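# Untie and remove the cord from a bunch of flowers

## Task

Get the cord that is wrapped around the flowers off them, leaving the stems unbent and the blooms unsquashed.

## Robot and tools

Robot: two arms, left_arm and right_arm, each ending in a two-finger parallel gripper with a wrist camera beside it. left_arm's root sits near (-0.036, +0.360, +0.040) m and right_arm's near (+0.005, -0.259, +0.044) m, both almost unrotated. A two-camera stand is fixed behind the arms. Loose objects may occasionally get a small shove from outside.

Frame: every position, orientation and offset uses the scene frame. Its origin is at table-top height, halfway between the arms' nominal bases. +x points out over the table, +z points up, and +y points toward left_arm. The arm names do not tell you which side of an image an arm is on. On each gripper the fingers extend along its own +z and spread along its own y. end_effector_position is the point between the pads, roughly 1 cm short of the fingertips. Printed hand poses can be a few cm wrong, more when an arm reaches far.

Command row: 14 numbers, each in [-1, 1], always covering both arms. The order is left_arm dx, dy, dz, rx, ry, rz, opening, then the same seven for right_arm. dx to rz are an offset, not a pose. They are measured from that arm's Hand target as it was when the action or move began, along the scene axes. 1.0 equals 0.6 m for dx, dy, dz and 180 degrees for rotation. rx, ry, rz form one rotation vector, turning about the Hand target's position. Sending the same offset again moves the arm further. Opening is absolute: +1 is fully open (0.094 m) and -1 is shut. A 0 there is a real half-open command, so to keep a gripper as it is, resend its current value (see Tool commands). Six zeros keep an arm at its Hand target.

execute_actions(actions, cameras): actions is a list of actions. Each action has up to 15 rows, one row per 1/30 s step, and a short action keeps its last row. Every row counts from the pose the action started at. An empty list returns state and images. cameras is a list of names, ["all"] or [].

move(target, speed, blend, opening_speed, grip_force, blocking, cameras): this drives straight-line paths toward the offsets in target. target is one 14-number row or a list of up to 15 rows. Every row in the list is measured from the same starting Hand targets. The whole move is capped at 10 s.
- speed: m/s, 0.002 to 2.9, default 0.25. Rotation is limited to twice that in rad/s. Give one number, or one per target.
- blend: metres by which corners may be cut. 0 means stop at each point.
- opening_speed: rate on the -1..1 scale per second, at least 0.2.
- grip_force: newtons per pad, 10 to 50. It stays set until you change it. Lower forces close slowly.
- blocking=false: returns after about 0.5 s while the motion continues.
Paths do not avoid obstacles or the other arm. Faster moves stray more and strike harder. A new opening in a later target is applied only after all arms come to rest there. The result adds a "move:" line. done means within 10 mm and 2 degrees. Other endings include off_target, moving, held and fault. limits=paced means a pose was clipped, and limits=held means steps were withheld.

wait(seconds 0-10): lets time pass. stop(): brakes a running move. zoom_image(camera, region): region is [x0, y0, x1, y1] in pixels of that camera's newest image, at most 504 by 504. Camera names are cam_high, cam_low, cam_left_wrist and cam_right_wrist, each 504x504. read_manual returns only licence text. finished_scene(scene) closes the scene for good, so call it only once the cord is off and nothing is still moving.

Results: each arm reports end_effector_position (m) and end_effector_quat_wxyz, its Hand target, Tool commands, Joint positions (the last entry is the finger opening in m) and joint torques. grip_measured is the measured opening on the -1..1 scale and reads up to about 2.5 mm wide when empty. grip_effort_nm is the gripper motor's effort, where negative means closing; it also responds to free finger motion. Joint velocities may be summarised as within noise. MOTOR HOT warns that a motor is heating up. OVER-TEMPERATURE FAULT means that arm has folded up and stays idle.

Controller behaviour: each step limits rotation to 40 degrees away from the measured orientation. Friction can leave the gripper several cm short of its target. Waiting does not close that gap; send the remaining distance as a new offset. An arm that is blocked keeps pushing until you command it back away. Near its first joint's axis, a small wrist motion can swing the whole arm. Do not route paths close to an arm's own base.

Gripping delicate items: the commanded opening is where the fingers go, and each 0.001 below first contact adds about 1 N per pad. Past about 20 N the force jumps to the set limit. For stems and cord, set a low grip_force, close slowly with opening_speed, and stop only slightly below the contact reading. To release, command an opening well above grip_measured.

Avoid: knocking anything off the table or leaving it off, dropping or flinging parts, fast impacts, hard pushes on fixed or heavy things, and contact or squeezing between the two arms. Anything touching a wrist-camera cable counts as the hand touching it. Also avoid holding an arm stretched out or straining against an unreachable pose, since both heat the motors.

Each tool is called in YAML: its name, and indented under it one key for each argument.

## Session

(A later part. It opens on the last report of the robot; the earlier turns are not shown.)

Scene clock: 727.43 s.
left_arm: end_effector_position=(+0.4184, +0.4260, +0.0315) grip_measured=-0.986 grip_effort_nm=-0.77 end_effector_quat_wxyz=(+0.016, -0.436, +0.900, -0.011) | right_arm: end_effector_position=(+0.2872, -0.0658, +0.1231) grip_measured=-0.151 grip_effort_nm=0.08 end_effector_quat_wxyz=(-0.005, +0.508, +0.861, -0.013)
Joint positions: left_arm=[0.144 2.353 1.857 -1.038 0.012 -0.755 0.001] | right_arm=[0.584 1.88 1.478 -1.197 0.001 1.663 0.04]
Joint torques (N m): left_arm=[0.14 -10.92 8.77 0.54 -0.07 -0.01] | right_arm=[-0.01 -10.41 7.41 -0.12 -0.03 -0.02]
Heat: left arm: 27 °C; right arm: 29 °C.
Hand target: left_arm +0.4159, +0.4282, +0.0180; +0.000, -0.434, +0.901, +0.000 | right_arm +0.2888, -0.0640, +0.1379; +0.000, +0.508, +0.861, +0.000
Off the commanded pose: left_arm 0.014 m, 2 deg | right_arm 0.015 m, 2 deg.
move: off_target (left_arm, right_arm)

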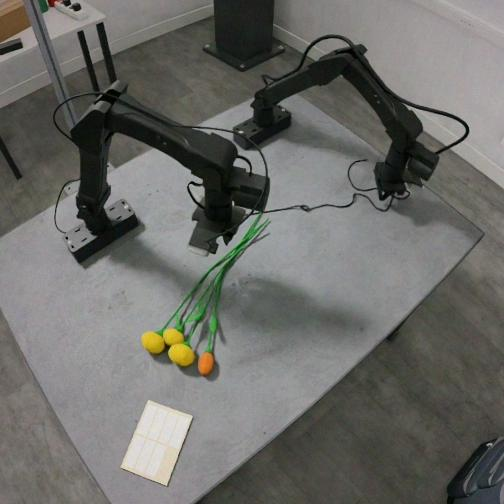

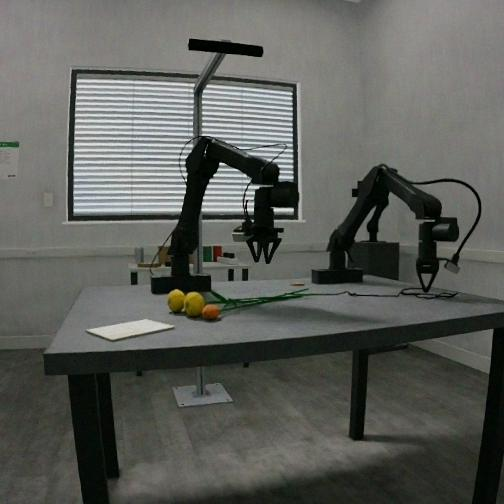

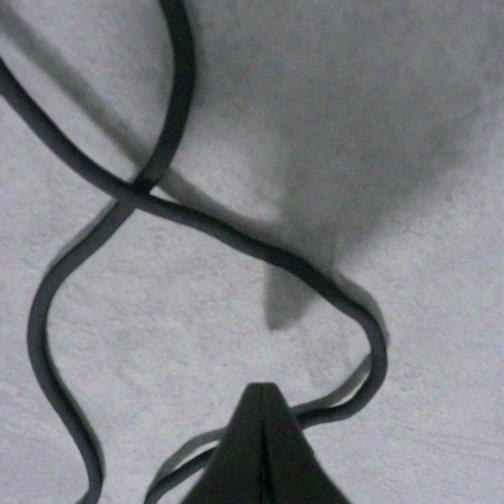

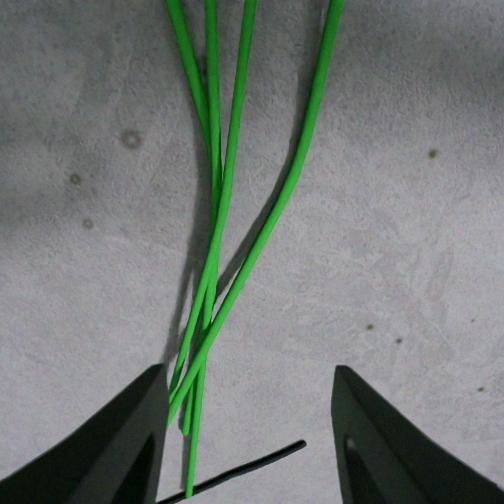

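move:
  target:
    - [0, 0, 0.08, 0, 0, 0, -0.2, 0, 0, 0, 0, 0, 0, -0.15]
    - [-0.083, -0.18, 0.08, 0, 0, 0.057, -0.2, 0, 0, 0, 0, 0, 0, -0.15]
  speed: [0.1, 0.15]
  blend: [0.02, 0]
  cameras: ["cam_high", "cam_left_wrist"]

Scene clock: 742.77 s.
left_arm: end_effector_position=(+0.3632, +0.3174, +0.0532) grip_measured=-0.202 grip_effort_nm=0.11 end_effector_quat_wxyz=(-0.019, -0.508, +0.861, +0.007) | right_arm: end_effector_position=(+0.2872, -0.0658, +0.1231) grip_measured=-0.151 grip_effort_nm=0.08 end_effector_quat_wxyz=(-0.005, +0.508, +0.861, -0.013)
Joint positions: left_arm=[-0.107 2.175 1.645 -1.08 0.011 -1.169 0.037] | right_arm=[0.584 1.88 1.478 -1.197 0.001 1.663 0.04]
Joint torques (N m): left_arm=[0.35 -16.87 5.18 0.62 -0.09 -0.07] | right_arm=[0.03 -10.35 7.62 -0.13 -0.01 -0.04]
Heat: left arm: 28 °C; right arm: 29 °C.
Hand target: left_arm +0.3661, +0.3203, +0.0659; +0.000, -0.513, +0.858, +0.000 | right_arm +0.2888, -0.0640, +0.1379; +0.000, +0.508, +0.861, +0.000
Off the commanded pose: left_arm 0.013 m, 2 deg | right_arm 0.015 m, 2 deg.
move: off_target (left_arm, right_arm)
Images, in order (width x height): cam_high 504x504, cam_left_wrist 504x504.

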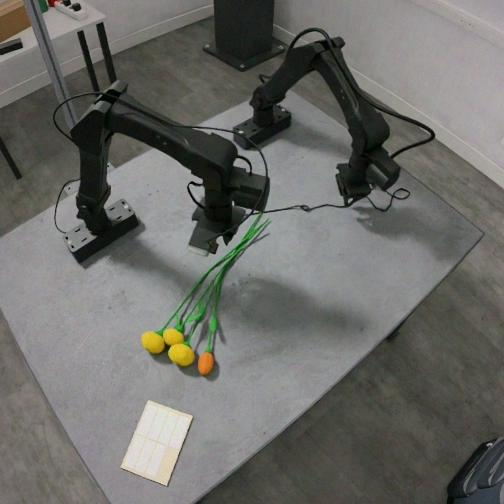

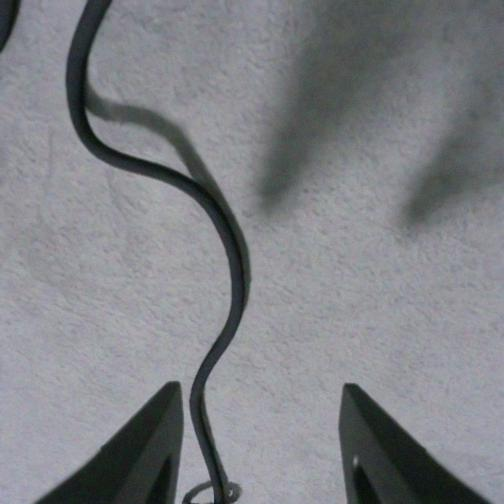

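move:
  target:
    - [-0.027, 0.011, -0.07, 0, 0, 0, -0.2, 0, 0, 0, 0, 0, 0, -0.15]
    - [-0.027, 0.011, -0.115, 0, 0, 0, -0.2, 0, 0, 0, 0, 0, 0, -0.15]
  speed: [0.1, 0.04]
  blend: [0.005, 0]
  cameras: ["cam_left_wrist"]

Scene clock: 755.73 s.
left_arm: end_effector_position=(+0.3418, +0.3237, +0.0134) grip_measured=-0.202 grip_effort_nm=0.11 end_effector_quat_wxyz=(-0.018, -0.512, +0.859, +0.006) | right_arm: end_effector_position=(+0.2872, -0.0658, +0.1231) grip_measured=-0.151 grip_effort_nm=0.08 end_effector_quat_wxyz=(-0.005, +0.508, +0.861, -0.013)
Joint positions: left_arm=[-0.096 2.15 1.434 -0.89 0.011 -1.168 0.037] | right_arm=[0.584 1.88 1.478 -1.197 0.001 1.663 0.04]
Joint torques (N m): left_arm=[0.23 -10.36 3.44 1.36 -0.07 0.01] | right_arm=[0.1 -10.37 7.47 -0.14 -0.04 0]
Heat: left arm: 30 °C; right arm: 29 °C.
Hand target: left_arm +0.3498, +0.3268, -0.0030; +0.000, -0.513, +0.858, +0.000 | right_arm +0.2888, -0.0640, +0.1379; +0.000, +0.508, +0.861, +0.000
Off the commanded pose: left_arm 0.019 m, 2 deg | right_arm 0.015 m, 2 deg.
move: off_target (left_arm, right_arm)
Images, in order (width x height): cam_left_wrist 504x504.

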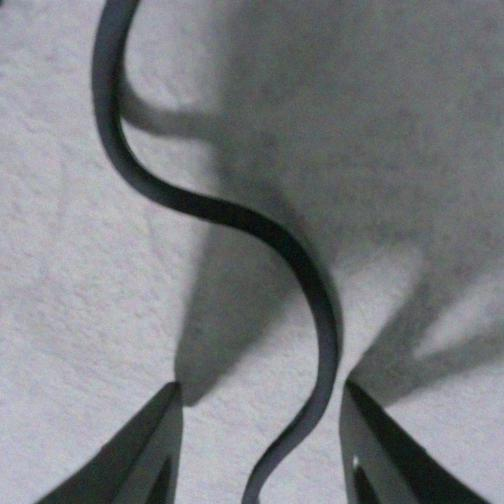

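move:
  target: [0, 0, 0, 0, 0, 0, -1, 0, 0, 0, 0, 0, 0, -0.15]
  speed: 0.05
  cameras: ["cam_left_wrist"]

Scene clock: 761.80 s.
left_arm: end_effector_position=(+0.3545, +0.3195, +0.0132) grip_measured=-0.943 grip_effort_nm=-1.03 end_effector_quat_wxyz=(-0.001, -0.511, +0.859, -0.015) | right_arm: end_effector_position=(+0.2872, -0.0658, +0.1231) grip_measured=-0.151 grip_effort_nm=0.08 end_effector_quat_wxyz=(-0.005, +0.508, +0.861, -0.013)
Joint positions: left_arm=[-0.097 2.15 1.433 -0.837 0.025 -1.167 0.003] | right_arm=[0.584 1.88 1.478 -1.197 0.001 1.663 0.04]
Joint torques (N m): left_arm=[0.49 -10.37 3.48 0.94 -0.28 -0.04] | right_arm=[0.16 -10.18 7.53 -0.11 -0.01 0.01]
Heat: left arm: 29 °C; right arm: 29 °C.
Hand target: left_arm +0.3498, +0.3269, -0.0030; +0.000, -0.513, +0.858, +0.000 | right_arm +0.2888, -0.0640, +0.1379; +0.000, +0.508, +0.861, +0.000
Off the commanded pose: left_arm 0.018 m, 2 deg | right_arm 0.015 m, 2 deg.
move: off_target (left_arm, right_arm)
Images, in order (width x height): cam_left_wrist 504x504.

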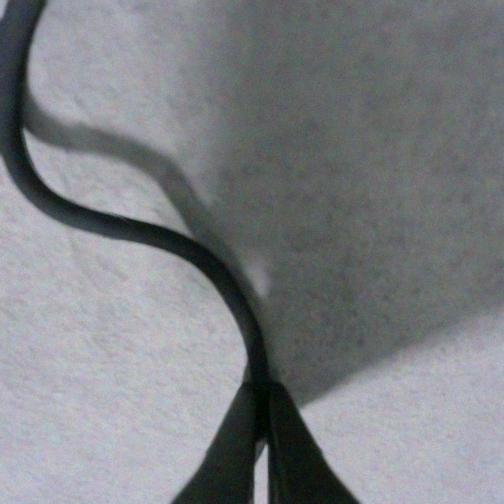

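move:
  target:
    - [0.01, 0.02, 0.015, 0, 0, 0, -1, 0, 0, 0, 0, 0, 0, -0.15]
    - [0.127, 0.25, 0.03, 0, 0, 0, -1, 0, 0, 0, 0, 0, 0, -0.15]
  speed: 0.07
  blend: [0.01, 0]
  cameras: ["all"]

Scene clock: 773.43 s.
left_arm: end_effector_position=(+0.4294, +0.4749, +0.0302) grip_measured=-0.943 grip_effort_nm=-1.03 end_effector_quat_wxyz=(+0.017, -0.514, +0.857, -0.012) | right_arm: end_effector_position=(+0.2872, -0.0658, +0.1231) grip_measured=-0.151 grip_effort_nm=0.08 end_effector_quat_wxyz=(-0.005, +0.508, +0.861, -0.013)
Joint positions: left_arm=[0.242 2.443 2.013 -1.101 0.012 -0.836 0.003] | right_arm=[0.584 1.88 1.478 -1.197 0.001 1.663 0.04]
Joint torques (N m): left_arm=[-0.05 -11.49 9.03 0.46 -0.13 0.03] | right_arm=[0.05 -10.39 7.47 -0.16 0.02 -0.04]
Heat: left arm: 28 °C; right arm: 29 °C.
Hand target: left_arm +0.4260, +0.4768, +0.0150; +0.000, -0.513, +0.858, +0.000 | right_arm +0.2888, -0.0640, +0.1379; +0.000, +0.508, +0.861, +0.000
Off the commanded pose: left_arm 0.016 m, 2 deg | right_arm 0.015 m, 2 deg.
move: off_target (left_arm, right_arm); blend cut to 0.0081 m at target 1

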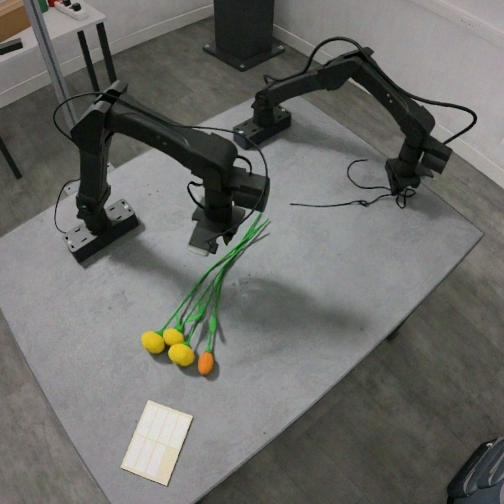

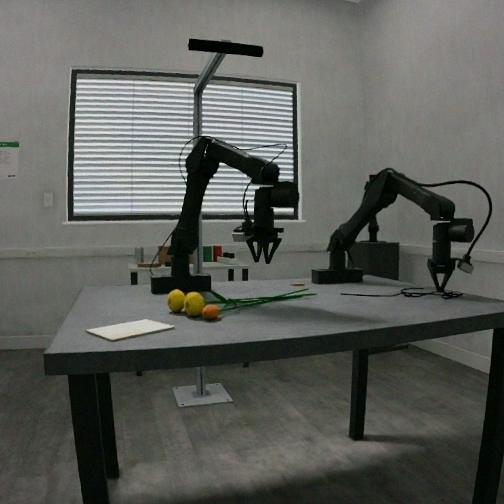

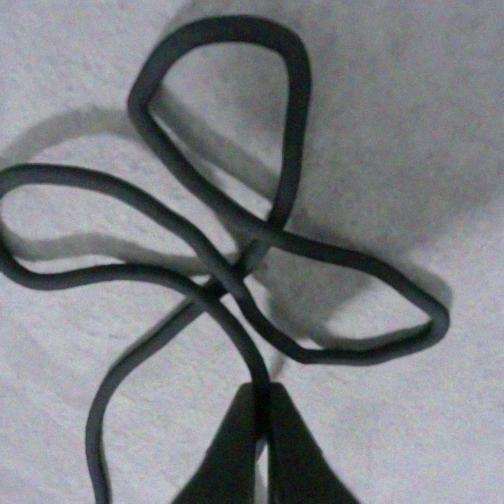

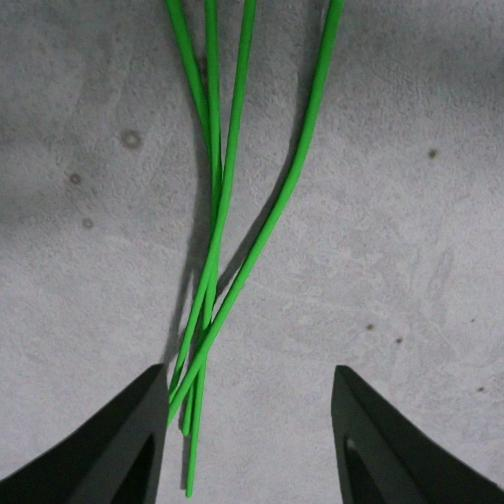

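move:
  target:
    - [0, -0.01, -0.023, 0, 0, 0, -1, 0, 0, 0, 0, 0, 0, -0.15]
    - [0, -0.01, -0.023, 0, 0, 0, -0.4, 0, 0, 0, 0, 0, 0, -0.15]
    - [0, -0.01, 0.15, 0, 0, 0, -0.4, 0, 0, 0, 0, 0, 0, -0.15]
  speed: [0.06, 0.06, 0.08]
  cameras: ["all"]

Scene clock: 785.50 s.
left_arm: end_effector_position=(+0.4257, +0.4709, +0.1024) grip_measured=-0.402 grip_effort_nm=0.10 end_effector_quat_wxyz=(-0.001, -0.512, +0.859, -0.006) | right_arm: end_effector_position=(+0.2872, -0.0658, +0.1231) grip_measured=-0.151 grip_effort_nm=0.07 end_effector_quat_wxyz=(-0.005, +0.508, +0.861, -0.013)
Joint positions: left_arm=[0.235 2.453 2.319 -1.435 0.012 -0.837 0.028] | right_arm=[0.584 1.88 1.478 -1.197 0.001 1.663 0.04]
Joint torques (N m): left_arm=[-0.5 -14.86 8.76 0.44 -0.09 -0.05] | right_arm=[0.06 -10.44 7.51 -0.16 -0.01 -0.02]
Heat: left arm: 28 °C; right arm: 29 °C.
Hand target: left_arm +0.4260, +0.4709, +0.1049; +0.000, -0.513, +0.858, +0.000 | right_arm +0.2888, -0.0640, +0.1379; +0.000, +0.508, +0.861, +0.000
Off the commanded pose: left_arm 0.003 m, 1 deg | right_arm 0.015 m, 2 deg.
move: off_target (right_arm); target 2's new opening was sent with left_arm's hand 0.024 m and 3 deg from that target

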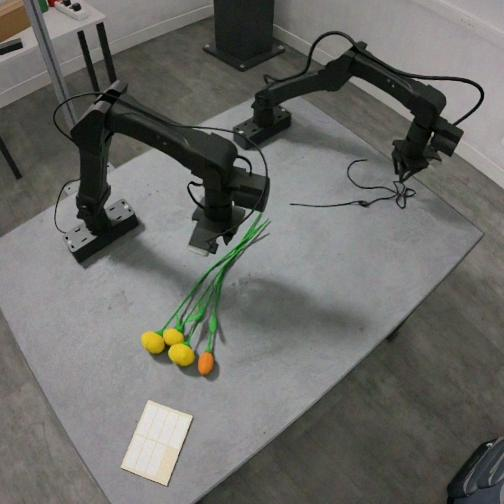

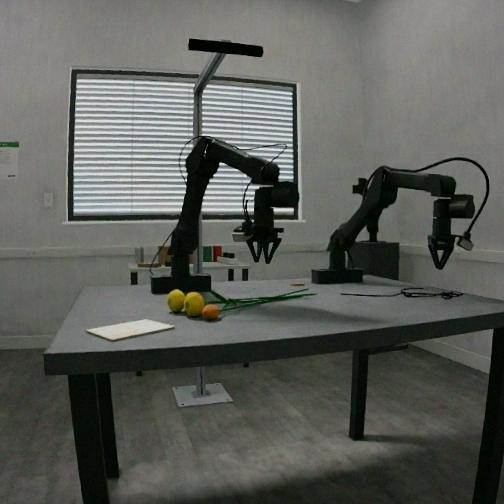

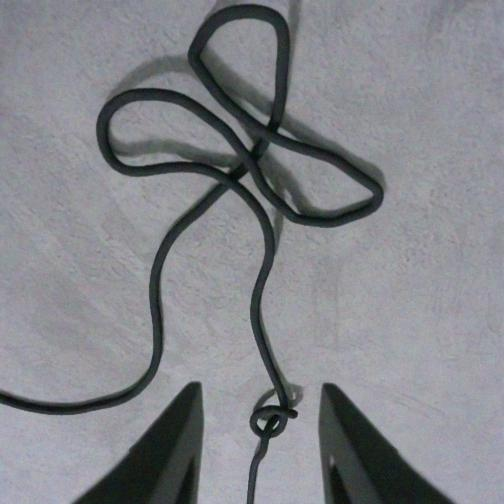

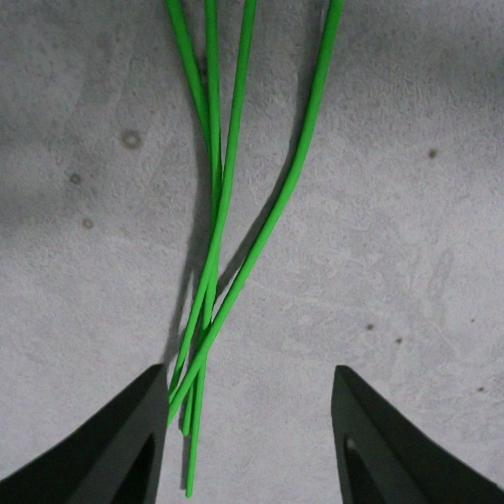

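The cord lies clear of the flowers and away from the table edge, and neither arm is touching anything.

finished_scene:
  scene: 2

The scene is finished: the task was done.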